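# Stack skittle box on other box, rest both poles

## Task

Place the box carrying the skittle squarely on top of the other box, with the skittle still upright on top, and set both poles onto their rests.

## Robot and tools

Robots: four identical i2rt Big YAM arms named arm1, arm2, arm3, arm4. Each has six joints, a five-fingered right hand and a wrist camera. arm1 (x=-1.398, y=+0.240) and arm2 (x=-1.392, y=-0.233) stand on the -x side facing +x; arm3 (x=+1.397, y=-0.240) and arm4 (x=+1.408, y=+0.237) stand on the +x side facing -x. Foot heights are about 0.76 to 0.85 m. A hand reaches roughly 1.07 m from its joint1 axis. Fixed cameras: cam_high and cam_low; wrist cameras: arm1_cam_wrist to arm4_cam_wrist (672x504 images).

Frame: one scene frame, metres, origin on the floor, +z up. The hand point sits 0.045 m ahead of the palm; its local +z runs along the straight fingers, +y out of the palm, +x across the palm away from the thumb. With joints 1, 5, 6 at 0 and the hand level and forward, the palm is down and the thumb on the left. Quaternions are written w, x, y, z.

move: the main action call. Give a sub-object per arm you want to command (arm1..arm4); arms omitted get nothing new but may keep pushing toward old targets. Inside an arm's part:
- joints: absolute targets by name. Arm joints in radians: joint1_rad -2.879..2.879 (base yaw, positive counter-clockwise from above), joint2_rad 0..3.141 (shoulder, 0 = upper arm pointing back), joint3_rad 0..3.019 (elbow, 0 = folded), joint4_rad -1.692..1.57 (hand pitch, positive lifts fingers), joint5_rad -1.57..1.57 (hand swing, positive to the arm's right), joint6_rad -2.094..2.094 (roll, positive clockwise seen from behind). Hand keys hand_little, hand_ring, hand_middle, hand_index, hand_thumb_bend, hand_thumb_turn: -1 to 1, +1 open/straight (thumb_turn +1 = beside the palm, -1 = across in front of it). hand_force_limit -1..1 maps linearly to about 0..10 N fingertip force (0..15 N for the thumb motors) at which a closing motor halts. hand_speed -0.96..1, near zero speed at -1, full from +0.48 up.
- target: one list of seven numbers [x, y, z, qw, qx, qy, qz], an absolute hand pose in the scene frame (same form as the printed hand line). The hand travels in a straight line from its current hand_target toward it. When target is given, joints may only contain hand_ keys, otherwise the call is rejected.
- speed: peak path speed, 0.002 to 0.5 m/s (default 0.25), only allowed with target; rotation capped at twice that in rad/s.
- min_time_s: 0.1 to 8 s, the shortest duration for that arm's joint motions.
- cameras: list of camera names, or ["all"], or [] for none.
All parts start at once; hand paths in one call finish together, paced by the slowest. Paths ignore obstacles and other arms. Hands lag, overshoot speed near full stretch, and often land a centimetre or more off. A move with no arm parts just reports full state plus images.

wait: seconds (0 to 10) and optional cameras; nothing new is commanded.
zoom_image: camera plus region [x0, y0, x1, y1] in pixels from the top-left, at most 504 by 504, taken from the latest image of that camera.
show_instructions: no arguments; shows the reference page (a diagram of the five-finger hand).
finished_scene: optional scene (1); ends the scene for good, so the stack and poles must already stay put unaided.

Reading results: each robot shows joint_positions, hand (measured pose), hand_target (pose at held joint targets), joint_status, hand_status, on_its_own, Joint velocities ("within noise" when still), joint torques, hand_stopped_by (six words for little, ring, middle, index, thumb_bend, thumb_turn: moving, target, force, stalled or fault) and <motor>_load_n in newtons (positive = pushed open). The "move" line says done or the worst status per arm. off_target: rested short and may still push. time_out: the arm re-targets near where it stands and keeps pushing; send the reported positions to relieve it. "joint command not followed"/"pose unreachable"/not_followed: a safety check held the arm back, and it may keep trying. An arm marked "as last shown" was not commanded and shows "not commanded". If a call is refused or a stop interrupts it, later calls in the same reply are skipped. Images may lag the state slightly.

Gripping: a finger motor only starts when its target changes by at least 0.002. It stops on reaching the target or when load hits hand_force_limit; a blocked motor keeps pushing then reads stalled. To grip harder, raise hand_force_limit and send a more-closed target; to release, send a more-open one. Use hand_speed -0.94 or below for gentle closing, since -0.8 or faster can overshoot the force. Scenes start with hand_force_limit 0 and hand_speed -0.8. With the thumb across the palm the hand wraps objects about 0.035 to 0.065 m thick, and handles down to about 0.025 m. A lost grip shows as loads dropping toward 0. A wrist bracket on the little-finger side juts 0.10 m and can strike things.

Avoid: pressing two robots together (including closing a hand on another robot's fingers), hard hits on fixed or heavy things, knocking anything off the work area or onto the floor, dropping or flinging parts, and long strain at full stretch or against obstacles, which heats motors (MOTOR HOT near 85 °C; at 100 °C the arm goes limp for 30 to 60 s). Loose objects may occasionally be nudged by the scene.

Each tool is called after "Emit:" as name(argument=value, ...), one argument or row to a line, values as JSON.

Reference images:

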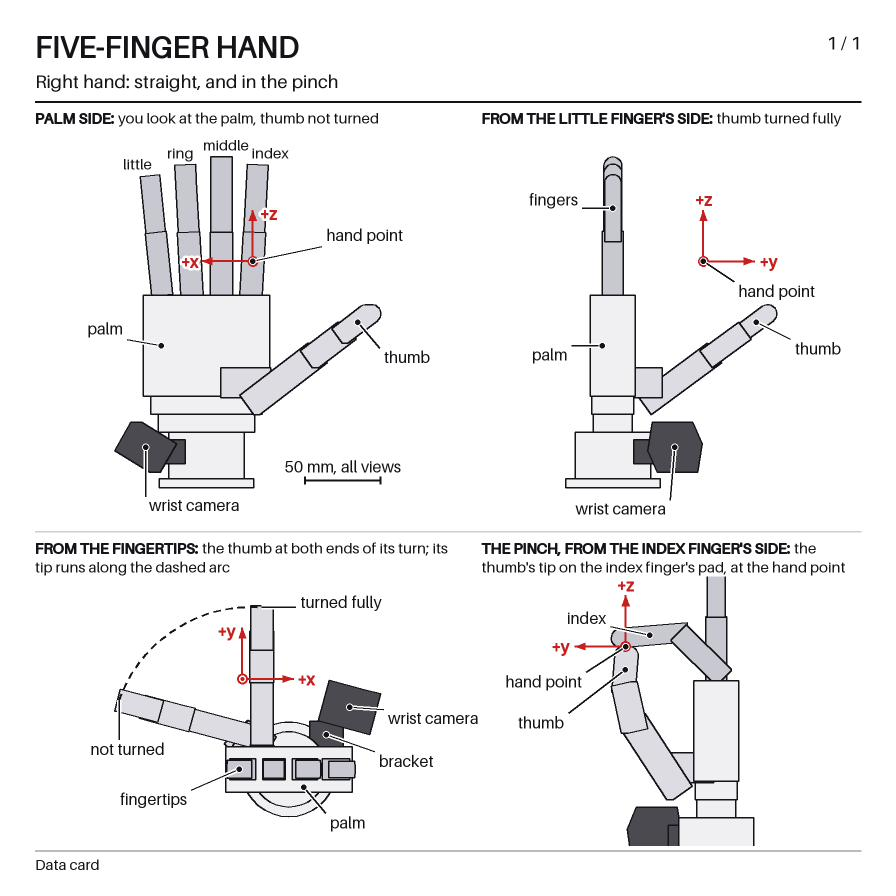

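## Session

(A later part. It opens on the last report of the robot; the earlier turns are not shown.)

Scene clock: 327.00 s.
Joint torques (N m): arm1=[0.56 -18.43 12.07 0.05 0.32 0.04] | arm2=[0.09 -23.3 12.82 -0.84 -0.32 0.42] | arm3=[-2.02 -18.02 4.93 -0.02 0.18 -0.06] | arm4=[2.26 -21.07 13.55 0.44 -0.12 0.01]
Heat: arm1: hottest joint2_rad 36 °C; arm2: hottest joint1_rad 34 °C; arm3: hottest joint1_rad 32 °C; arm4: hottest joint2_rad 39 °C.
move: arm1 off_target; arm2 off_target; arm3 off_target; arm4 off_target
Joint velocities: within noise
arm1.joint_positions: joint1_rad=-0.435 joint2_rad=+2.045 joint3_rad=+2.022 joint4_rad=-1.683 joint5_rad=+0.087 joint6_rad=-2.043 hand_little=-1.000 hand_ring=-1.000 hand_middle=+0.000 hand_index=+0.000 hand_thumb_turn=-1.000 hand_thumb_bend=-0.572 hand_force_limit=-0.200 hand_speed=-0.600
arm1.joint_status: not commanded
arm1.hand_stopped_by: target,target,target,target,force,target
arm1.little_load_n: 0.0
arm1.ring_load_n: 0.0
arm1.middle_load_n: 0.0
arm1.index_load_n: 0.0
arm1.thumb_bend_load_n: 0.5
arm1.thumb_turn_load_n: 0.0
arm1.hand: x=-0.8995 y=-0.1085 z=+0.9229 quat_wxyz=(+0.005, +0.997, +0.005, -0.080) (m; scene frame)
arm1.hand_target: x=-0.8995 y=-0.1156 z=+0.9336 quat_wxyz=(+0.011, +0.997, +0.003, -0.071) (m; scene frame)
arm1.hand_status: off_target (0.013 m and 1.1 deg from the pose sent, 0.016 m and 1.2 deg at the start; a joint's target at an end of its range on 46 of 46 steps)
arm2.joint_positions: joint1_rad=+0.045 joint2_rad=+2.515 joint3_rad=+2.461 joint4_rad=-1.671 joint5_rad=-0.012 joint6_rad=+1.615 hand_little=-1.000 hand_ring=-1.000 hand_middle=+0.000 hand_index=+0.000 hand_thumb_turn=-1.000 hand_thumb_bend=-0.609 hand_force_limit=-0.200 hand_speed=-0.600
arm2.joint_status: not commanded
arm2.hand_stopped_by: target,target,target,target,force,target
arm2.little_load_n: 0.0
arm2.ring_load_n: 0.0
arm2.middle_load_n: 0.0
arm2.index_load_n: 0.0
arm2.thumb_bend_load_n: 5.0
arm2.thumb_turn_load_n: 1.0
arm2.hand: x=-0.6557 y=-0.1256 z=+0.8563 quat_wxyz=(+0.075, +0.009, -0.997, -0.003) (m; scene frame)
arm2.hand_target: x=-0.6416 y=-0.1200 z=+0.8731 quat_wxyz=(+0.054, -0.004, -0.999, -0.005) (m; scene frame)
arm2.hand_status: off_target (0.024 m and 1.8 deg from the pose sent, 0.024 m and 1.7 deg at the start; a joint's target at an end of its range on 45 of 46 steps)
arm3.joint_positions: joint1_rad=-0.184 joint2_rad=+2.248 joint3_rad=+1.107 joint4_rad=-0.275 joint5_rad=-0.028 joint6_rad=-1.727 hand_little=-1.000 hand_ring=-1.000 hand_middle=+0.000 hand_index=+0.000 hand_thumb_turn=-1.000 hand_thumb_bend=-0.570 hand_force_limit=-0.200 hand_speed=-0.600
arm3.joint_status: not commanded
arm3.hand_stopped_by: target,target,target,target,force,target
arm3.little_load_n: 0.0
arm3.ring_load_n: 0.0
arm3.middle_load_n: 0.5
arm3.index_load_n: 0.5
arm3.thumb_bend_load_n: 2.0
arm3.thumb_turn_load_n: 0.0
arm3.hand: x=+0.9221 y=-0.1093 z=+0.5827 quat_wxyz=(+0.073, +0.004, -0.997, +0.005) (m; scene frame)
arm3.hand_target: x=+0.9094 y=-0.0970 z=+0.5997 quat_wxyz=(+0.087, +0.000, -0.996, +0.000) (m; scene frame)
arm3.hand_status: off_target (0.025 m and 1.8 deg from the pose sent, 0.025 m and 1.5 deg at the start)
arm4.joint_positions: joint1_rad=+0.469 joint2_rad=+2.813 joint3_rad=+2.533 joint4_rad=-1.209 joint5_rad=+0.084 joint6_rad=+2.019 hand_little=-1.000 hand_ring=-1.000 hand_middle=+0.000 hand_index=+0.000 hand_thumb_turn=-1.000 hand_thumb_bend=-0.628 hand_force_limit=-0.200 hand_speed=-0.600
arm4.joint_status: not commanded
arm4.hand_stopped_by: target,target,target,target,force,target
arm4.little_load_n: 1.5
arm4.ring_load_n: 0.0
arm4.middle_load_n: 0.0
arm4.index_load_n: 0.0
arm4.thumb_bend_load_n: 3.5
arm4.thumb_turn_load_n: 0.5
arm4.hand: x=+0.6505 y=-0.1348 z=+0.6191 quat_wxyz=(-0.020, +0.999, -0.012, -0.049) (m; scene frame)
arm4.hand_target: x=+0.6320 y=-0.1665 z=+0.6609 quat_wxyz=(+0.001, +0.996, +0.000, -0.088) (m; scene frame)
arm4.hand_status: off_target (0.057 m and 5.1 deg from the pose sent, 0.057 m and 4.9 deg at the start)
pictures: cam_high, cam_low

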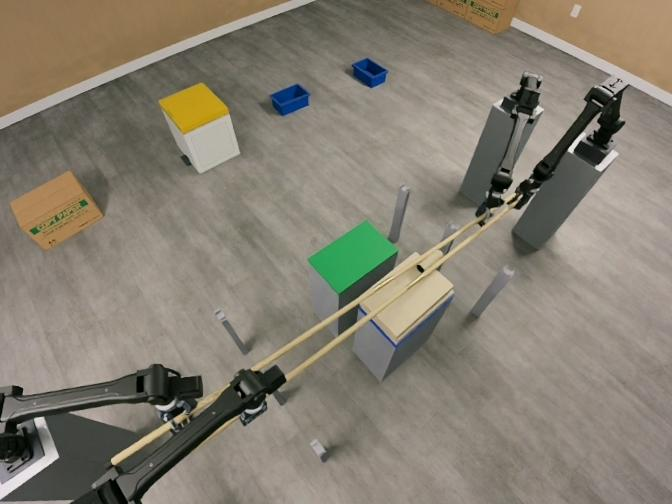

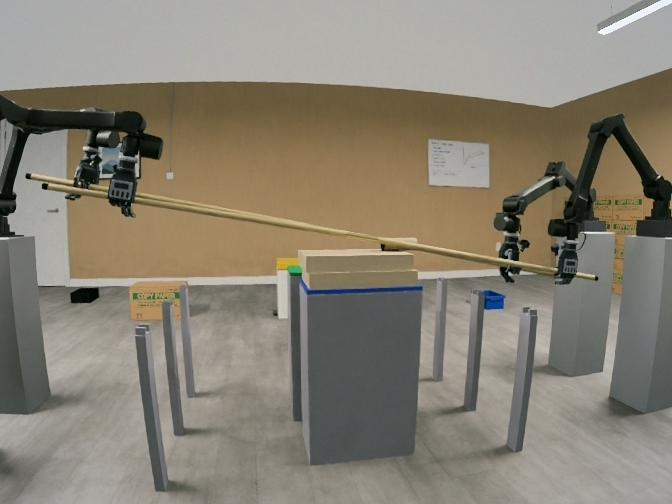

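Emit:
move(
  arm1={"target": [-0.899, -0.126, 0.934, 0, 0.99619, 0, -0.08716], "speed": 0.04},
  arm2={"target": [-0.640, -0.106, 0.874, 0.08716, 0, -0.99619, 0], "speed": 0.04},
  arm3={"target": [0.909, -0.092, 0.600, 0.08716, 0, -0.99619, 0], "speed": 0.04},
  arm4={"target": [0.628, -0.174, 0.659, 0, 0.99619, 0, -0.08716], "speed": 0.04},
  cameras=["cam_high", "cam_low"],
)

Emit:
zoom_image(
  camera="cam_low",
  region=[370, 225, 430, 265],
)

Emit:
zoom_image(
  camera="cam_high",
  region=[400, 240, 460, 290],
)

Scene clock: 329.27 s.
Joint torques (N m): arm1=[0.26 -17.55 13.52 0.05 0.42 0] | arm2=[2.26 -22.83 12.85 -0.72 -0.45 0.65] | arm3=[-2.49 -17.85 5.08 -0.08 0.31 -0.09] | arm4=[2.37 -21.07 13.82 0.38 -0.32 0.07]
Heat: arm1: hottest joint2_rad 37 °C; arm2: hottest joint1_rad 34 °C; arm3: hottest joint1_rad 32 °C; arm4: hottest joint2_rad 39 °C.
move: arm1 off_target; arm2 off_target; arm3 off_target; arm4 off_target
Joint velocities: within noise
arm1.joint_positions: joint1_rad=-0.445 joint2_rad=+2.045 joint3_rad=+2.022 joint4_rad=-1.683 joint5_rad=+0.087 joint6_rad=-2.054 hand_little=-1.000 hand_ring=-1.000 hand_middle=+0.000 hand_index=+0.000 hand_thumb_turn=-1.000 hand_thumb_bend=-0.572 hand_force_limit=-0.200 hand_speed=-0.600
arm1.joint_status: not commanded
arm1.hand_stopped_by: target,target,target,target,force,target
arm1.little_load_n: 0.5
arm1.ring_load_n: 0.0
arm1.middle_load_n: 0.0
arm1.index_load_n: 0.5
arm1.thumb_bend_load_n: 0.0
arm1.thumb_turn_load_n: 0.0
arm1.hand: x=-0.9024 y=-0.1138 z=+0.9228 quat_wxyz=(+0.004, +0.997, +0.005, -0.080) (m; scene frame)
arm1.hand_target: x=-0.8998 y=-0.1256 z=+0.9337 quat_wxyz=(+0.013, +0.998, +0.003, -0.069) (m; scene frame)
arm1.hand_status: off_target (0.017 m and 1.1 deg from the pose sent, 0.021 m and 1.1 deg at the start; a joint's target at an end of its range on 47 of 47 steps)
arm2.joint_positions: joint1_rad=+0.047 joint2_rad=+2.515 joint3_rad=+2.463 joint4_rad=-1.671 joint5_rad=-0.012 joint6_rad=+1.615 hand_little=-1.000 hand_ring=-1.000 hand_middle=+0.000 hand_index=+0.000 hand_thumb_turn=-1.000 hand_thumb_bend=-0.609 hand_force_limit=-0.200 hand_speed=-0.600
arm2.joint_status: not commanded
arm2.hand_stopped_by: target,target,target,target,force,target
arm2.little_load_n: 0.0
arm2.ring_load_n: 0.0
arm2.middle_load_n: 0.5
arm2.index_load_n: 0.0
arm2.thumb_bend_load_n: 4.5
arm2.thumb_turn_load_n: 1.0
arm2.hand: x=-0.6554 y=-0.1239 z=+0.8570 quat_wxyz=(+0.074, +0.010, -0.997, -0.003) (m; scene frame)
arm2.hand_target: x=-0.6421 y=-0.1061 z=+0.8742 quat_wxyz=(+0.053, -0.004, -0.999, -0.005) (m; scene frame)
arm2.hand_status: off_target (0.029 m and 1.9 deg from the pose sent, 0.031 m and 1.8 deg at the start; a joint's target at an end of its range on 46 of 47 steps)
arm3.joint_positions: joint1_rad=-0.189 joint2_rad=+2.248 joint3_rad=+1.107 joint4_rad=-0.276 joint5_rad=-0.034 joint6_rad=-1.735 hand_little=-1.000 hand_ring=-1.000 hand_middle=+0.000 hand_index=+0.000 hand_thumb_turn=-1.000 hand_thumb_bend=-0.570 hand_force_limit=-0.200 hand_speed=-0.600
arm3.joint_status: not commanded
arm3.hand_stopped_by: target,target,target,target,force,target
arm3.little_load_n: 0.0
arm3.ring_load_n: 0.0
arm3.middle_load_n: 0.0
arm3.index_load_n: 0.0
arm3.thumb_bend_load_n: 2.0
arm3.thumb_turn_load_n: 0.0
arm3.hand: x=+0.9224 y=-0.1080 z=+0.5825 quat_wxyz=(+0.073, +0.006, -0.997, +0.007) (m; scene frame)
arm3.hand_target: x=+0.9095 y=-0.0921 z=+0.5998 quat_wxyz=(+0.087, +0.000, -0.996, +0.000) (m; scene frame)
arm3.hand_status: off_target (0.027 m and 2.0 deg from the pose sent, 0.028 m and 1.8 deg at the start)
arm4.joint_positions: joint1_rad=+0.469 joint2_rad=+2.830 joint3_rad=+2.565 joint4_rad=-1.227 joint5_rad=+0.090 joint6_rad=+2.020 hand_little=-1.000 hand_ring=-1.000 hand_middle=+0.000 hand_index=+0.000 hand_thumb_turn=-1.000 hand_thumb_bend=-0.628 hand_force_limit=-0.200 hand_speed=-0.600
arm4.joint_status: not commanded
arm4.hand_stopped_by: target,target,target,target,force,target
arm4.little_load_n: 1.0
arm4.ring_load_n: 0.0
arm4.middle_load_n: 0.0
arm4.index_load_n: 0.0
arm4.thumb_bend_load_n: 3.5
arm4.thumb_turn_load_n: 0.5
arm4.hand: x=+0.6487 y=-0.1347 z=+0.6175 quat_wxyz=(-0.023, +0.998, -0.013, -0.049) (m; scene frame)
arm4.hand_target: x=+0.6325 y=-0.1724 z=+0.6611 quat_wxyz=(+0.001, +0.996, +0.000, -0.088) (m; scene frame)
arm4.hand_status: off_target (0.061 m and 5.3 deg from the pose sent, 0.060 m and 5.1 deg at the start)
pictures: cam_high, cam_low

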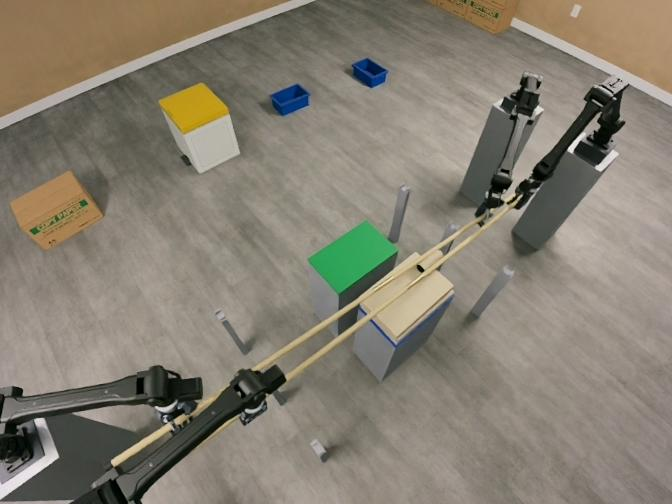

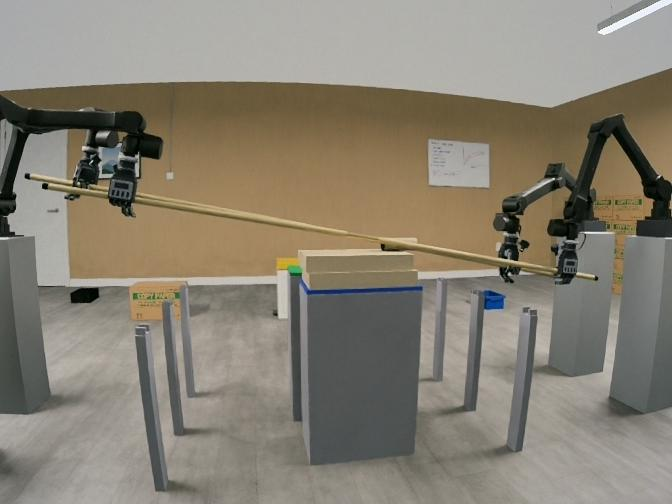

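Scaled by 8.400.

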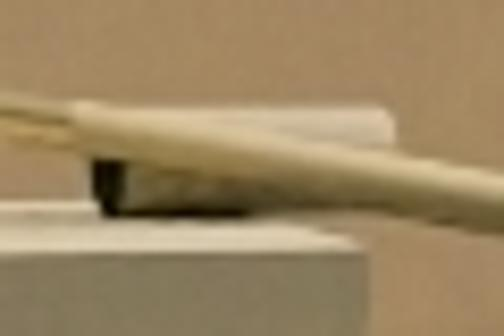

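Scaled by 8.400.

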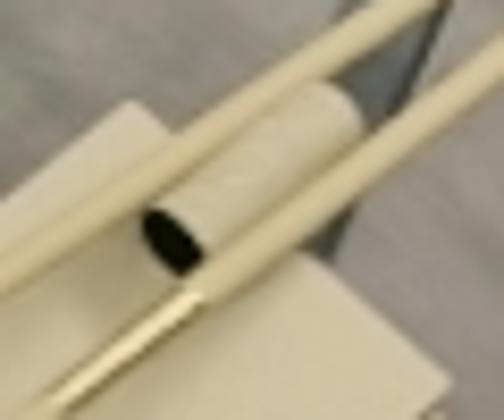

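Emit:
move(
  arm4={"target": [0.628, -0.174, 0.676, 0, 0.99619, 0, -0.08716], "speed": 0.04},
)

Scene clock: 331.37 s.
Joint torques (N m): arm1=[0.26 -17.61 13.52 0.05 0.43 0] | arm2=[1.79 -22.95 12.85 -0.83 -0.42 0.67] | arm3=[-2.26 -17.67 5.12 -0.03 0.31 -0.08] | arm4=[2.08 -22.77 13.2 0.18 -0.37 0.06]
Heat: arm1: hottest joint2_rad 37 °C; arm2: hottest joint1_rad 34 °C; arm3: hottest joint1_rad 32 °C; arm4: hottest joint2_rad 39 °C.
move: arm4 off_target
Joint velocities: within noise
arm1, arm2, arm3: as last shown
arm1.joint_positions: joint1_rad=-0.445 joint2_rad=+2.045 joint3_rad=+2.022 joint4_rad=-1.683 joint5_rad=+0.087 joint6_rad=-2.055 hand_little=-1.000 hand_ring=-1.000 hand_middle=+0.000 hand_index=+0.000 hand_thumb_turn=-1.000 hand_thumb_bend=-0.572 hand_force_limit=-0.200 hand_speed=-0.600
arm1.index_load_n: 0.0
arm1.hand: x=-0.9023 y=-0.1138 z=+0.9228 quat_wxyz=(+0.004, +0.997, +0.006, -0.080) (m; scene frame)
arm2.middle_load_n: 0.0
arm2.hand: x=-0.6555 y=-0.1239 z=+0.8565 quat_wxyz=(+0.074, +0.010, -0.997, -0.003) (m; scene frame)
arm2.hand_target: x=-0.6420 y=-0.1063 z=+0.8742 quat_wxyz=(+0.053, -0.004, -0.999, -0.005) (m; scene frame)
arm3.joint_positions: joint1_rad=-0.189 joint2_rad=+2.248 joint3_rad=+1.107 joint4_rad=-0.276 joint5_rad=-0.034 joint6_rad=-1.736 hand_little=-1.000 hand_ring=-1.000 hand_middle=+0.000 hand_index=+0.000 hand_thumb_turn=-1.000 hand_thumb_bend=-0.570 hand_force_limit=-0.200 hand_speed=-0.600
arm3.thumb_bend_load_n: 2.5
arm3.hand: x=+0.9224 y=-0.1076 z=+0.5825 quat_wxyz=(+0.073, +0.006, -0.997, +0.007) (m; scene frame)
arm4.joint_positions: joint1_rad=+0.469 joint2_rad=+2.831 joint3_rad=+2.573 joint4_rad=-1.244 joint5_rad=+0.091 joint6_rad=+2.021 hand_little=-1.000 hand_ring=-1.000 hand_middle=+0.000 hand_index=+0.000 hand_thumb_turn=-1.000 hand_thumb_bend=-0.628 hand_force_limit=-0.200 hand_speed=-0.600
arm4.joint_status: not commanded
arm4.hand_stopped_by: target,target,target,target,force,target
arm4.little_load_n: 1.5
arm4.ring_load_n: 0.0
arm4.middle_load_n: 0.0
arm4.index_load_n: 0.0
arm4.thumb_bend_load_n: 3.0
arm4.thumb_turn_load_n: 0.5
arm4.hand: x=+0.6502 y=-0.1337 z=+0.6190 quat_wxyz=(-0.026, +0.999, -0.013, -0.045) (m; scene frame)
arm4.hand_target: x=+0.6326 y=-0.1722 z=+0.6772 quat_wxyz=(+0.001, +0.996, +0.000, -0.087) (m; scene frame)
arm4.hand_status: off_target (0.073 m and 5.9 deg from the pose sent, 0.074 m and 5.4 deg at the start)
pictures: none

Emit:
move(
  arm4={"target": [0.628, -0.174, 0.690, 0, 0.99619, 0, -0.08716], "speed": 0.04},
  cameras=["cam_high", "cam_low"],
)

Emit:
zoom_image(
  camera="cam_low",
  region=[370, 225, 430, 265],
)

Emit:
zoom_image(
  camera="cam_high",
  region=[400, 240, 460, 290],
)

Scene clock: 333.67 s.
Joint torques (N m): arm1=[0.21 -17.61 13.53 0.06 0.43 0.01] | arm2=[2.08 -23.12 12.62 -0.73 -0.46 0.63] | arm3=[-2.26 -17.67 5.12 -0.06 0.31 -0.07] | arm4=[2.32 -23.94 12.83 0.1 -0.41 0.07]
Heat: arm1: hottest joint2_rad 37 °C; arm2: hottest joint1_rad 34 °C; arm3: hottest joint1_rad 32 °C; arm4: hottest joint2_rad 39 °C.
move: arm4 off_target
Joint velocities: within noise
arm1, arm2, arm3: as last shown
arm1.hand: x=-0.9023 y=-0.1138 z=+0.9227 quat_wxyz=(+0.004, +0.997, +0.006, -0.080) (m; scene frame)
arm2.joint_positions: joint1_rad=+0.048 joint2_rad=+2.516 joint3_rad=+2.464 joint4_rad=-1.671 joint5_rad=-0.012 joint6_rad=+1.615 hand_little=-1.000 hand_ring=-1.000 hand_middle=+0.000 hand_index=+0.000 hand_thumb_turn=-1.000 hand_thumb_bend=-0.609 hand_force_limit=-0.200 hand_speed=-0.600
arm2.thumb_turn_load_n: 0.5
arm2.hand: x=-0.6552 y=-0.1236 z=+0.8568 quat_wxyz=(+0.074, +0.010, -0.997, -0.003) (m; scene frame)
arm2.hand_target: x=-0.6420 y=-0.1063 z=+0.8744 quat_wxyz=(+0.052, -0.004, -0.999, -0.005) (m; scene frame)
arm3.joint_positions: joint1_rad=-0.190 joint2_rad=+2.248 joint3_rad=+1.107 joint4_rad=-0.276 joint5_rad=-0.034 joint6_rad=-1.736 hand_little=-1.000 hand_ring=-1.000 hand_middle=+0.000 hand_index=+0.000 hand_thumb_turn=-1.000 hand_thumb_bend=-0.570 hand_force_limit=-0.200 hand_speed=-0.600
arm3.little_load_n: 0.5
arm3.thumb_bend_load_n: 2.0
arm3.hand: x=+0.9225 y=-0.1074 z=+0.5825 quat_wxyz=(+0.073, +0.006, -0.997, +0.007) (m; scene frame)
arm4.joint_positions: joint1_rad=+0.469 joint2_rad=+2.831 joint3_rad=+2.580 joint4_rad=-1.259 joint5_rad=+0.092 joint6_rad=+2.021 hand_little=-1.000 hand_ring=-1.000 hand_middle=+0.000 hand_index=+0.000 hand_thumb_turn=-1.000 hand_thumb_bend=-0.628 hand_force_limit=-0.200 hand_speed=-0.600
arm4.joint_status: not commanded
arm4.hand_stopped_by: target,target,target,target,force,target
arm4.little_load_n: 1.5
arm4.ring_load_n: 0.0
arm4.middle_load_n: 0.0
arm4.index_load_n: 0.0
arm4.thumb_bend_load_n: 2.0
arm4.thumb_turn_load_n: 0.5
arm4.hand: x=+0.6514 y=-0.1330 z=+0.6213 quat_wxyz=(-0.028, +0.999, -0.013, -0.041) (m; scene frame)
arm4.hand_target: x=+0.6326 y=-0.1722 z=+0.6908 quat_wxyz=(+0.001, +0.996, +0.000, -0.087) (m; scene frame)
arm4.hand_status: off_target (0.083 m and 6.3 deg from the pose sent, 0.084 m and 5.9 deg at the start)
pictures: cam_high, cam_low

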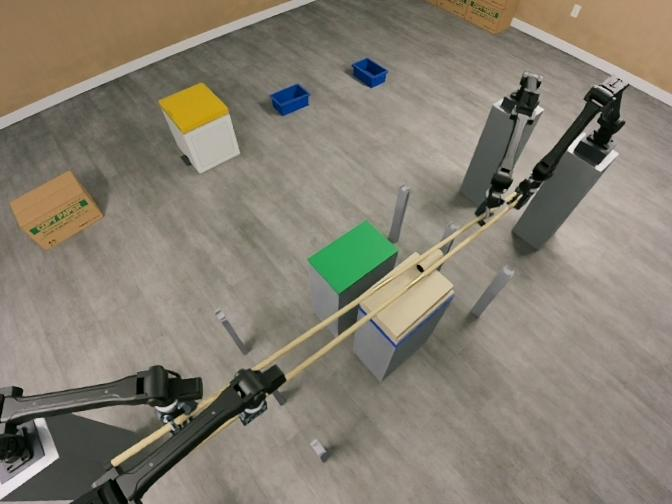

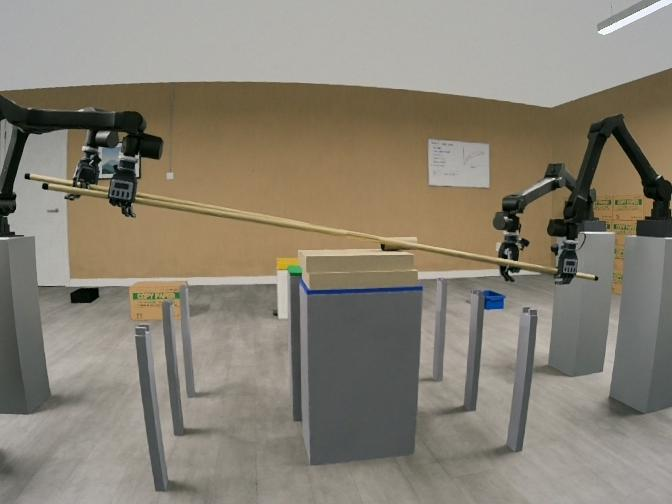

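Scaled by 8.400.

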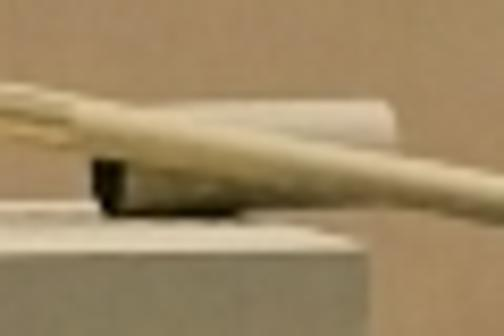

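Scaled by 8.400.

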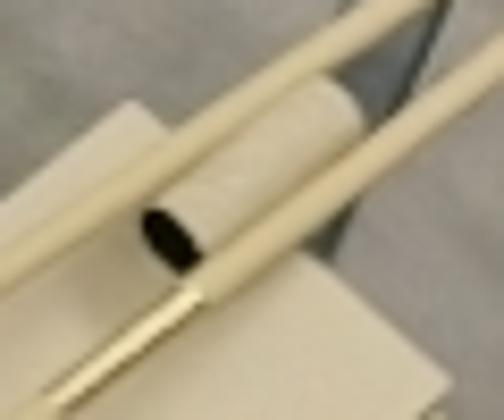

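Emit:
move(
  arm4={"target": [0.628, -0.174, 0.706, 0, 0.99619, 0, -0.08716], "speed": 0.04},
  arm3={"target": [0.909, -0.092, 0.614, 0.08716, 0, -0.99619, 0], "speed": 0.04},
  cameras=["cam_high", "cam_low"],
)

Emit:
zoom_image(
  camera="cam_low",
  region=[370, 225, 430, 265],
)

Scene clock: 336.10 s.
Joint torques (N m): arm1=[0.38 -17.67 13.49 0.06 0.42 0.01] | arm2=[1.49 -23.77 12.74 -1.2 -0.44 0.57] | arm3=[-2.26 -18.61 4.57 0.25 0.32 -0.08] | arm4=[2.67 -24.35 12.71 0.18 -0.4 0.04]
Heat: arm1: hottest joint2_rad 37 °C; arm2: hottest joint1_rad 34 °C; arm3: hottest joint1_rad 32 °C; arm4: hottest joint2_rad 39 °C.
move: arm3 off_target; arm4 off_target
Joint velocities: within noise
arm1, arm2: as last shown
arm1.joint_positions: joint1_rad=-0.446 joint2_rad=+2.045 joint3_rad=+2.022 joint4_rad=-1.683 joint5_rad=+0.087 joint6_rad=-2.056 hand_little=-1.000 hand_ring=-1.000 hand_middle=+0.000 hand_index=+0.000 hand_thumb_turn=-1.000 hand_thumb_bend=-0.572 hand_force_limit=-0.200 hand_speed=-0.600
arm1.little_load_n: 0.0
arm1.thumb_bend_load_n: 1.0
arm1.hand: x=-0.9025 y=-0.1142 z=+0.9227 quat_wxyz=(+0.004, +0.997, +0.006, -0.080) (m; scene frame)
arm2.joint_positions: joint1_rad=+0.048 joint2_rad=+2.516 joint3_rad=+2.464 joint4_rad=-1.671 joint5_rad=-0.012 joint6_rad=+1.616 hand_little=-1.000 hand_ring=-1.000 hand_middle=+0.000 hand_index=+0.000 hand_thumb_turn=-1.000 hand_thumb_bend=-0.609 hand_force_limit=-0.200 hand_speed=-0.600
arm2.thumb_bend_load_n: 4.0
arm2.thumb_turn_load_n: 1.0
arm2.hand: x=-0.6552 y=-0.1233 z=+0.8565 quat_wxyz=(+0.074, +0.010, -0.997, -0.003) (m; scene frame)
arm2.hand_target: x=-0.6420 y=-0.1062 z=+0.8742 quat_wxyz=(+0.052, -0.004, -0.999, -0.005) (m; scene frame)
arm3.joint_positions: joint1_rad=-0.191 joint2_rad=+2.227 joint3_rad=+1.107 joint4_rad=-0.309 joint5_rad=-0.034 joint6_rad=-1.736 hand_little=-1.000 hand_ring=-1.000 hand_middle=+0.000 hand_index=+0.000 hand_thumb_turn=-1.000 hand_thumb_bend=-0.570 hand_force_limit=-0.200 hand_speed=-0.600
arm3.joint_status: not commanded
arm3.hand_stopped_by: target,target,target,target,force,target
arm3.little_load_n: 0.0
arm3.ring_load_n: 0.0
arm3.middle_load_n: 0.0
arm3.index_load_n: 0.0
arm3.thumb_bend_load_n: 2.5
arm3.thumb_turn_load_n: 0.0
arm3.hand: x=+0.9236 y=-0.1072 z=+0.5919 quat_wxyz=(+0.067, +0.006, -0.998, +0.008) (m; scene frame)
arm3.hand_target: x=+0.9094 y=-0.0922 z=+0.6135 quat_wxyz=(+0.087, +0.000, -0.996, +0.000) (m; scene frame)
arm3.hand_status: off_target (0.031 m and 2.6 deg from the pose sent, 0.037 m and 2.0 deg at the start)
arm4.joint_positions: joint1_rad=+0.469 joint2_rad=+2.815 joint3_rad=+2.580 joint4_rad=-1.285 joint5_rad=+0.091 joint6_rad=+2.022 hand_little=-1.000 hand_ring=-1.000 hand_middle=+0.000 hand_index=+0.000 hand_thumb_turn=-1.000 hand_thumb_bend=-0.629 hand_force_limit=-0.200 hand_speed=-0.600
arm4.joint_status: not commanded
arm4.hand_stopped_by: target,target,target,target,force,target
arm4.little_load_n: 1.5
arm4.ring_load_n: 0.0
arm4.middle_load_n: 0.0
arm4.index_load_n: 0.0
arm4.thumb_bend_load_n: 1.5
arm4.thumb_turn_load_n: 0.5
arm4.hand: x=+0.6531 y=-0.1322 z=+0.6324 quat_wxyz=(-0.029, +0.999, -0.013, -0.037) (m; scene frame)
arm4.hand_target: x=+0.6331 y=-0.1720 z=+0.7068 quat_wxyz=(+0.001, +0.996, +0.000, -0.087) (m; scene frame)
arm4.hand_status: off_target (0.088 m and 6.9 deg from the pose sent, 0.097 m and 6.3 deg at the start)
pictures: cam_high, cam_low

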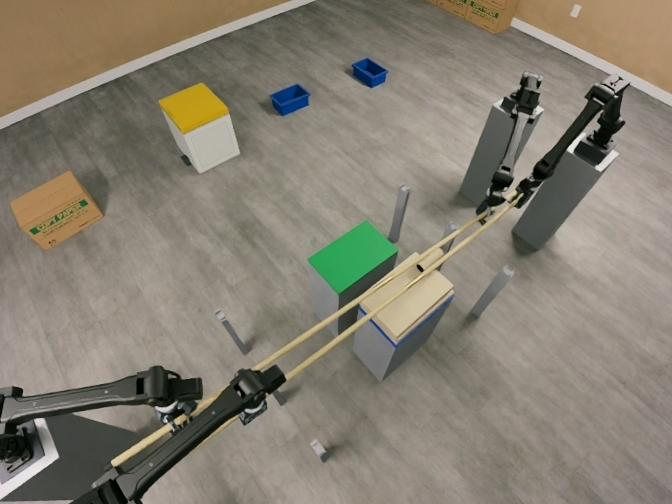

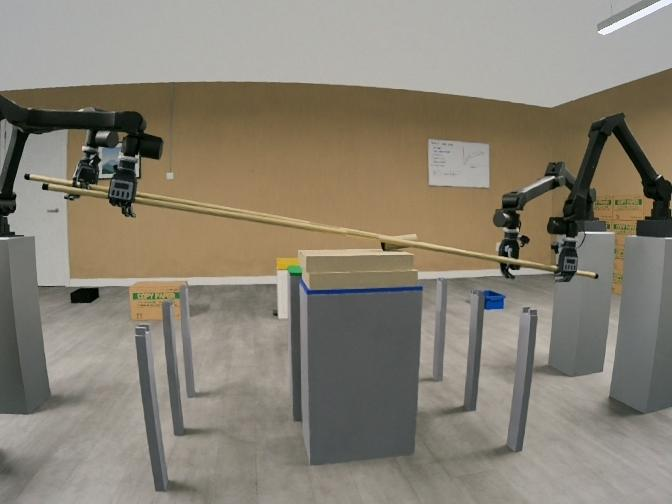

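Scaled by 8.400.

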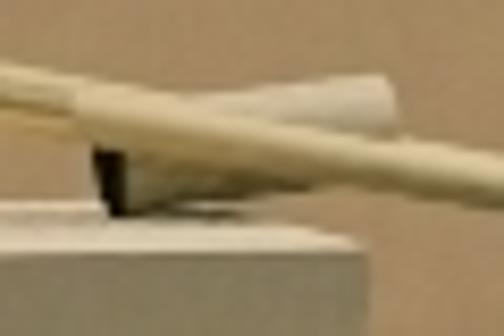

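Emit:
move(
  arm4={"target": [0.630, -0.174, 0.720, 0, 0.9969, 0, -0.0785], "speed": 0.04},
  arm3={"target": [0.909, -0.092, 0.632, 0.0785, 0, -0.9969, 0], "speed": 0.04},
  cameras=["cam_high", "cam_low"],
)

Emit:
zoom_image(
  camera="cam_low",
  region=[370, 225, 430, 265],
)

Emit:
zoom_image(
  camera="cam_high",
  region=[400, 240, 460, 290],
)

Scene clock: 338.37 s.
Joint torques (N m): arm1=[0.38 -17.67 13.5 0.05 0.38 0.04] | arm2=[1.67 -23.12 12.85 -0.99 -0.49 0.6] | arm3=[-2.14 -18.67 5.45 0.27 0.44 -0.06] | arm4=[2.55 -24.06 13.45 0.28 -0.41 0.04]
Heat: arm1: hottest joint2_rad 37 °C; arm2: hottest joint1_rad 34 °C; arm3: hottest joint1_rad 31 °C; arm4: hottest joint2_rad 39 °C.
move: arm3 off_target; arm4 off_target
Joint velocities: within noise
arm1, arm2: as last shown
arm1.joint_positions: joint1_rad=-0.447 joint2_rad=+2.045 joint3_rad=+2.022 joint4_rad=-1.683 joint5_rad=+0.088 joint6_rad=-2.057 hand_little=-1.000 hand_ring=-1.000 hand_middle=+0.000 hand_index=+0.000 hand_thumb_turn=-1.000 hand_thumb_bend=-0.571 hand_force_limit=-0.200 hand_speed=-0.600
arm1.hand: x=-0.9029 y=-0.1150 z=+0.9228 quat_wxyz=(+0.005, +0.997, +0.006, -0.080) (m; scene frame)
arm1.hand_target: x=-0.8998 y=-0.1255 z=+0.9337 quat_wxyz=(+0.013, +0.998, +0.003, -0.069) (m; scene frame)
arm2.thumb_turn_load_n: 0.5
arm2.hand: x=-0.6553 y=-0.1230 z=+0.8565 quat_wxyz=(+0.074, +0.010, -0.997, -0.002) (m; scene frame)
arm2.hand_target: x=-0.6420 y=-0.1061 z=+0.8742 quat_wxyz=(+0.052, -0.004, -0.999, -0.005) (m; scene frame)
arm3.joint_positions: joint1_rad=-0.191 joint2_rad=+2.190 joint3_rad=+1.107 joint4_rad=-0.370 joint5_rad=-0.034 joint6_rad=-1.736 hand_little=-1.000 hand_ring=-1.000 hand_middle=+0.000 hand_index=+0.000 hand_thumb_turn=-1.000 hand_thumb_bend=-0.570 hand_force_limit=-0.200 hand_speed=-0.600
arm3.joint_status: not commanded
arm3.hand_stopped_by: target,target,target,target,force,target
arm3.little_load_n: 0.0
arm3.ring_load_n: 0.0
arm3.middle_load_n: 0.0
arm3.index_load_n: 0.0
arm3.thumb_bend_load_n: 2.0
arm3.thumb_turn_load_n: 0.5
arm3.hand: x=+0.9272 y=-0.1077 z=+0.6083 quat_wxyz=(+0.055, +0.006, -0.998, +0.010) (m; scene frame)
arm3.hand_target: x=+0.9096 y=-0.0922 z=+0.6317 quat_wxyz=(+0.078, +0.000, -0.997, +0.000) (m; scene frame)
arm3.hand_status: off_target (0.034 m and 3.0 deg from the pose sent, 0.045 m and 1.7 deg at the start)
arm4.joint_positions: joint1_rad=+0.469 joint2_rad=+2.803 joint3_rad=+2.604 joint4_rad=-1.342 joint5_rad=+0.084 joint6_rad=+2.024 hand_little=-1.000 hand_ring=-1.000 hand_middle=+0.000 hand_index=+0.000 hand_thumb_turn=-1.000 hand_thumb_bend=-0.629 hand_force_limit=-0.200 hand_speed=-0.600
arm4.joint_status: not commanded
arm4.hand_stopped_by: target,target,target,target,force,target
arm4.little_load_n: 1.0
arm4.ring_load_n: 0.0
arm4.middle_load_n: 0.0
arm4.index_load_n: 0.0
arm4.thumb_bend_load_n: 0.5
arm4.thumb_turn_load_n: 0.0
arm4.hand: x=+0.6563 y=-0.1320 z=+0.6495 quat_wxyz=(-0.031, +0.999, -0.014, -0.026) (m; scene frame)
arm4.hand_target: x=+0.6358 y=-0.1716 z=+0.7213 quat_wxyz=(+0.001, +0.997, +0.000, -0.079) (m; scene frame)
arm4.hand_status: off_target (0.086 m and 7.1 deg from the pose sent, 0.100 m and 6.1 deg at the start)
pictures: cam_high, cam_low

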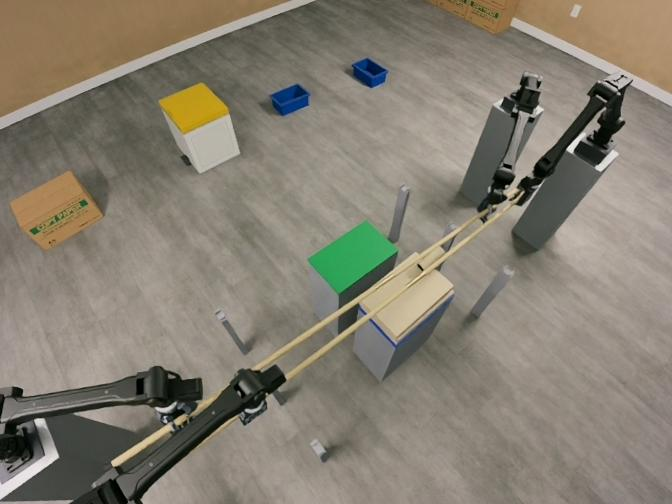

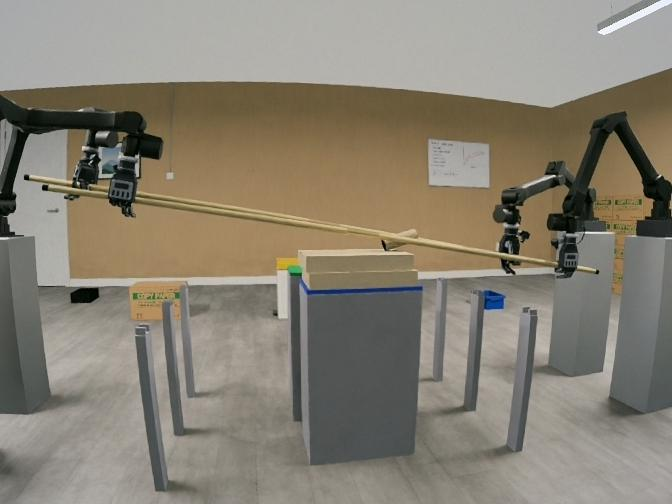

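Scaled by 8.400.

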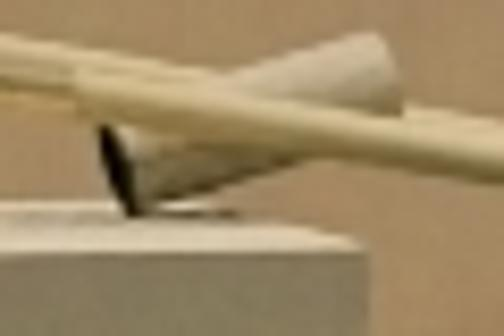

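Scaled by 8.400.

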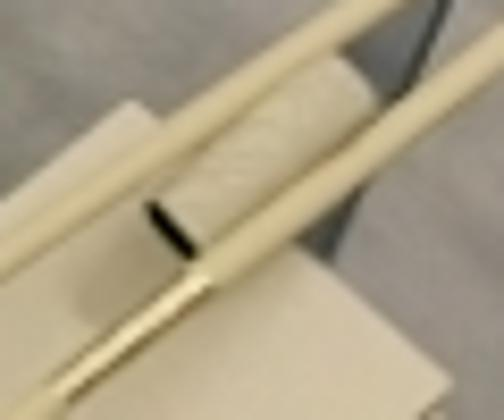

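Emit:
move(
  arm4={"target": [0.632, -0.174, 0.732, 0, 0.9976, 0, -0.0698], "speed": 0.04},
  arm3={"target": [0.910, -0.092, 0.656, 0.0698, 0, -0.9976, 0], "speed": 0.04},
  cameras=["cam_high", "cam_low"],
)

Emit:
zoom_image(
  camera="cam_low",
  region=[370, 220, 430, 260],
)

Emit:
zoom_image(
  camera="cam_high",
  region=[400, 240, 460, 290],
)

Scene clock: 341.60 s.
Joint torques (N m): arm1=[0.38 -17.67 13.53 0.03 0.4 0.04] | arm2=[1.67 -23.3 12.68 -0.92 -0.53 0.63] | arm3=[-1.96 -18.61 6.16 0.21 0.58 -0.04] | arm4=[2.78 -22.77 14.11 0.54 -0.39 0.04]
Heat: arm1: hottest joint2_rad 37 °C; arm2: hottest joint1_rad 34 °C; arm3: hottest joint1_rad 31 °C; arm4: hottest joint2_rad 39 °C.
move: arm3 off_target; arm4 off_target
Joint velocities: within noise
arm1, arm2: as last shown
arm1.joint_positions: joint1_rad=-0.448 joint2_rad=+2.045 joint3_rad=+2.022 joint4_rad=-1.683 joint5_rad=+0.088 joint6_rad=-2.058 hand_little=-1.000 hand_ring=-1.000 hand_middle=+0.000 hand_index=+0.000 hand_thumb_turn=-1.000 hand_thumb_bend=-0.571 hand_force_limit=-0.200 hand_speed=-0.600
arm1.thumb_bend_load_n: 2.0
arm1.thumb_turn_load_n: 0.5
arm1.hand: x=-0.9031 y=-0.1154 z=+0.9228 quat_wxyz=(+0.004, +0.997, +0.006, -0.080) (m; scene frame)
arm1.hand_target: x=-0.8998 y=-0.1256 z=+0.9337 quat_wxyz=(+0.013, +0.998, +0.003, -0.069) (m; scene frame)
arm2.joint_positions: joint1_rad=+0.048 joint2_rad=+2.516 joint3_rad=+2.464 joint4_rad=-1.671 joint5_rad=-0.012 joint6_rad=+1.617 hand_little=-1.000 hand_ring=-1.000 hand_middle=+0.000 hand_index=+0.000 hand_thumb_turn=-1.000 hand_thumb_bend=-0.609 hand_force_limit=-0.200 hand_speed=-0.600
arm2.thumb_bend_load_n: 3.5
arm2.thumb_turn_load_n: 1.0
arm2.hand: x=-0.6552 y=-0.1231 z=+0.8565 quat_wxyz=(+0.074, +0.010, -0.997, -0.002) (m; scene frame)
arm3.joint_positions: joint1_rad=-0.191 joint2_rad=+2.141 joint3_rad=+1.107 joint4_rad=-0.445 joint5_rad=-0.034 joint6_rad=-1.736 hand_little=-1.000 hand_ring=-1.000 hand_middle=+0.000 hand_index=+0.000 hand_thumb_turn=-1.000 hand_thumb_bend=-0.570 hand_force_limit=-0.200 hand_speed=-0.600
arm3.joint_status: not commanded
arm3.hand_stopped_by: target,target,target,target,force,target
arm3.little_load_n: 0.0
arm3.ring_load_n: 0.0
arm3.middle_load_n: 0.0
arm3.index_load_n: 0.0
arm3.thumb_bend_load_n: 1.5
arm3.thumb_turn_load_n: 0.0
arm3.hand: x=+0.9311 y=-0.1083 z=+0.6304 quat_wxyz=(+0.042, +0.006, -0.999, +0.012) (m; scene frame)
arm3.hand_target: x=+0.9107 y=-0.0922 z=+0.6559 quat_wxyz=(+0.070, +0.000, -0.998, +0.000) (m; scene frame)
arm3.hand_status: off_target (0.037 m and 3.5 deg from the pose sent, 0.053 m and 2.1 deg at the start)
arm4.joint_positions: joint1_rad=+0.469 joint2_rad=+2.798 joint3_rad=+2.655 joint4_rad=-1.410 joint5_rad=+0.076 joint6_rad=+2.024 hand_little=-1.000 hand_ring=-1.000 hand_middle=+0.000 hand_index=+0.000 hand_thumb_turn=-1.000 hand_thumb_bend=-0.629 hand_force_limit=-0.200 hand_speed=-0.600
arm4.joint_status: not commanded
arm4.hand_stopped_by: target,target,target,target,force,target
arm4.little_load_n: 0.5
arm4.ring_load_n: 0.0
arm4.middle_load_n: 0.0
arm4.index_load_n: 0.0
arm4.thumb_bend_load_n: 0.0
arm4.thumb_turn_load_n: 0.0
arm4.hand: x=+0.6569 y=-0.1334 z=+0.6716 quat_wxyz=(-0.029, +0.999, -0.013, -0.018) (m; scene frame)
arm4.hand_target: x=+0.6379 y=-0.1716 z=+0.7341 quat_wxyz=(+0.001, +0.997, +0.000, -0.071) (m; scene frame)
arm4.hand_status: off_target (0.077 m and 7.0 deg from the pose sent, 0.096 m and 6.3 deg at the start)
pictures: cam_high, cam_low

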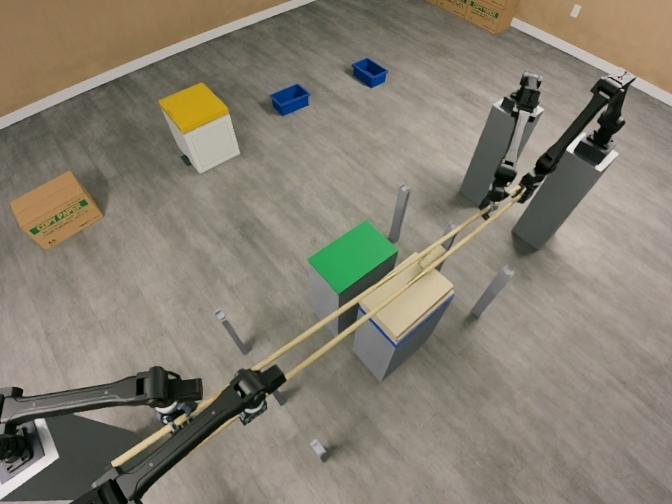

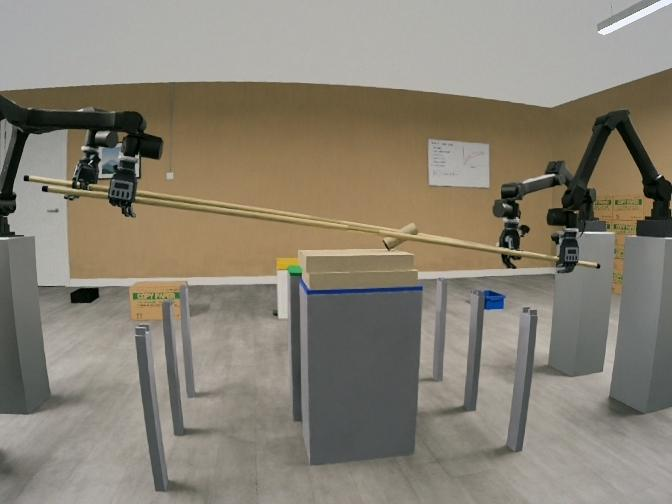

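Scaled by 8.400.

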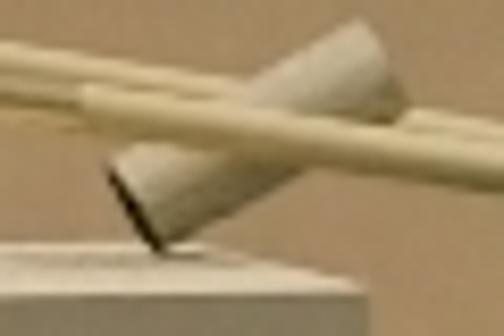

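Scaled by 8.400.

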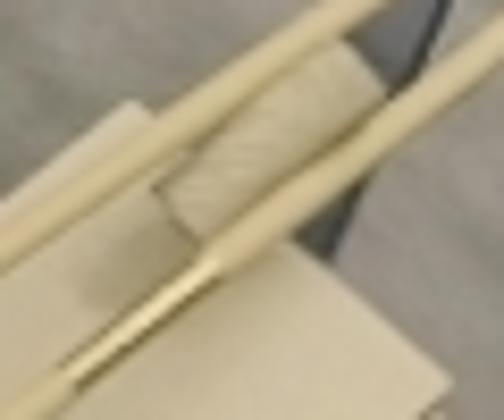

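Emit:
move(
  arm4={"target": [0.634, -0.174, 0.744, 0, 0.9981, 0, -0.061], "speed": 0.04},
  arm3={"target": [0.912, -0.092, 0.690, 0.061, 0, -0.9981, 0], "speed": 0.04},
  cameras=["cam_high", "cam_low"],
)

Emit:
zoom_image(
  camera="cam_low",
  region=[370, 220, 430, 260],
)

Emit:
zoom_image(
  camera="cam_high",
  region=[400, 240, 460, 290],
)

Scene clock: 344.57 s.
Joint torques (N m): arm1=[0.32 -17.67 13.52 0.03 0.4 0.07] | arm2=[3.02 -23.47 12.97 -0.84 -0.51 0.6] | arm3=[-1.9 -18.32 7.15 0.32 0.7 -0.01] | arm4=[2.49 -21.3 14.41 0.79 -0.46 0.04]
Heat: arm1: hottest joint2_rad 37 °C; arm2: hottest joint1_rad 34 °C; arm3: hottest joint1_rad 31 °C; arm4: hottest joint2_rad 39 °C.
move: arm3 off_target; arm4 off_target
Joint velocities: within noise
arm1, arm2: as last shown
arm1.joint_positions: joint1_rad=-0.448 joint2_rad=+2.045 joint3_rad=+2.022 joint4_rad=-1.683 joint5_rad=+0.088 joint6_rad=-2.060 hand_little=-1.000 hand_ring=-1.000 hand_middle=+0.000 hand_index=+0.000 hand_thumb_turn=-1.000 hand_thumb_bend=-0.571 hand_force_limit=-0.200 hand_speed=-0.600
arm1.thumb_bend_load_n: 2.5
arm1.hand: x=-0.9030 y=-0.1154 z=+0.9228 quat_wxyz=(+0.004, +0.997, +0.007, -0.080) (m; scene frame)
arm2.joint_positions: joint1_rad=+0.048 joint2_rad=+2.516 joint3_rad=+2.464 joint4_rad=-1.671 joint5_rad=-0.012 joint6_rad=+1.619 hand_little=-1.000 hand_ring=-1.000 hand_middle=+0.000 hand_index=+0.000 hand_thumb_turn=-1.000 hand_thumb_bend=-0.609 hand_force_limit=-0.200 hand_speed=-0.600
arm2.index_load_n: 0.5
arm2.thumb_bend_load_n: 3.0
arm2.thumb_turn_load_n: 0.5
arm2.hand: x=-0.6551 y=-0.1232 z=+0.8564 quat_wxyz=(+0.074, +0.009, -0.997, -0.002) (m; scene frame)
arm3.joint_positions: joint1_rad=-0.191 joint2_rad=+2.071 joint3_rad=+1.107 joint4_rad=-0.541 joint5_rad=-0.034 joint6_rad=-1.738 hand_little=-1.000 hand_ring=-1.000 hand_middle=+0.000 hand_index=+0.000 hand_thumb_turn=-1.000 hand_thumb_bend=-0.570 hand_force_limit=-0.200 hand_speed=-0.600
arm3.joint_status: not commanded
arm3.hand_stopped_by: target,target,target,target,force,target
arm3.little_load_n: 0.0
arm3.ring_load_n: 0.0
arm3.middle_load_n: 0.0
arm3.index_load_n: 0.0
arm3.thumb_bend_load_n: 1.5
arm3.thumb_turn_load_n: 0.0
arm3.hand: x=+0.9356 y=-0.1088 z=+0.6625 quat_wxyz=(+0.029, +0.006, -0.999, +0.014) (m; scene frame)
arm3.hand_target: x=+0.9130 y=-0.0922 z=+0.6899 quat_wxyz=(+0.061, +0.000, -0.998, +0.000) (m; scene frame)
arm3.hand_status: off_target (0.040 m and 4.0 deg from the pose sent, 0.065 m and 2.6 deg at the start)
arm4.joint_positions: joint1_rad=+0.469 joint2_rad=+2.810 joint3_rad=+2.747 joint4_rad=-1.497 joint5_rad=+0.070 joint6_rad=+2.024 hand_little=-1.000 hand_ring=-1.000 hand_middle=+0.000 hand_index=+0.000 hand_thumb_turn=-1.000 hand_thumb_bend=-0.629 hand_force_limit=-0.200 hand_speed=-0.600
arm4.joint_status: not commanded
arm4.hand_stopped_by: target,target,target,target,force,target
arm4.little_load_n: 0.5
arm4.ring_load_n: 0.0
arm4.middle_load_n: 0.0
arm4.index_load_n: 0.0
arm4.thumb_bend_load_n: 1.0
arm4.thumb_turn_load_n: 0.0
arm4.hand: x=+0.6548 y=-0.1354 z=+0.6983 quat_wxyz=(-0.028, +0.999, -0.013, -0.015) (m; scene frame)
arm4.hand_target: x=+0.6395 y=-0.1717 z=+0.7460 quat_wxyz=(+0.002, +0.998, +0.000, -0.063) (m; scene frame)
arm4.hand_status: off_target (0.063 m and 6.4 deg from the pose sent, 0.086 m and 6.1 deg at the start)
pictures: cam_high, cam_low

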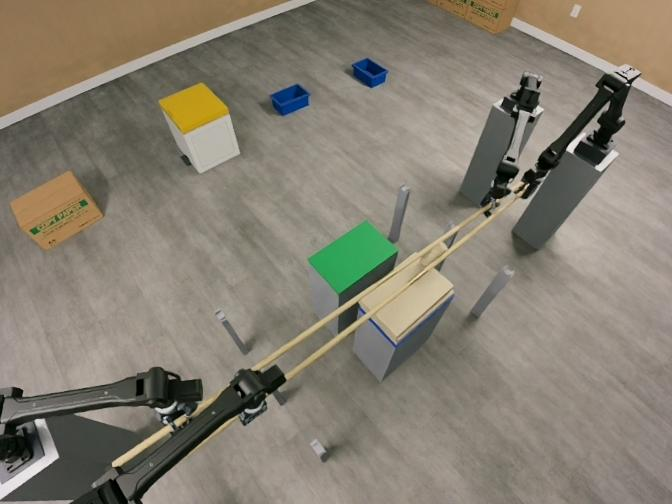

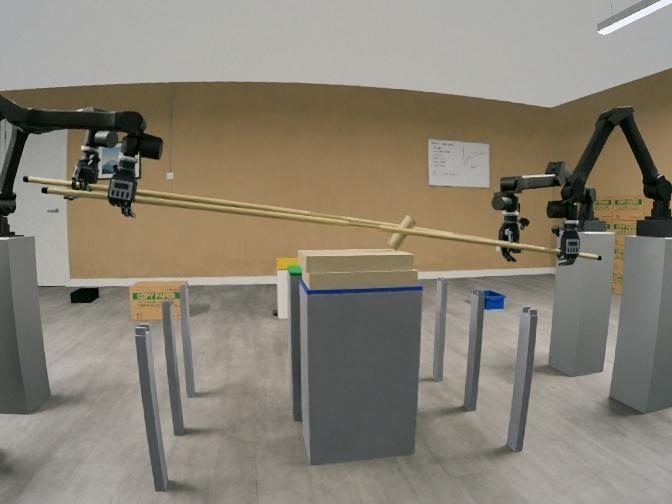

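Scaled by 8.400.

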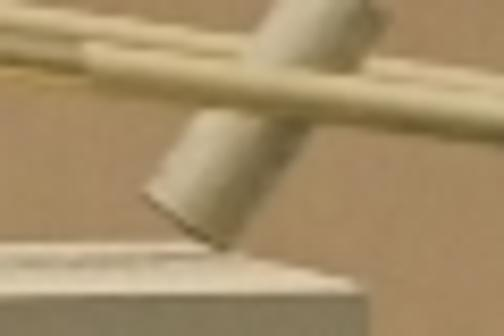

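Scaled by 8.400.

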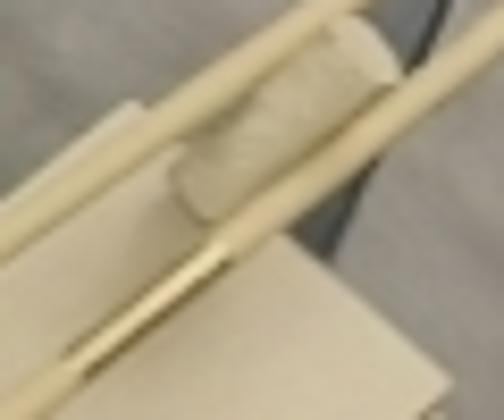

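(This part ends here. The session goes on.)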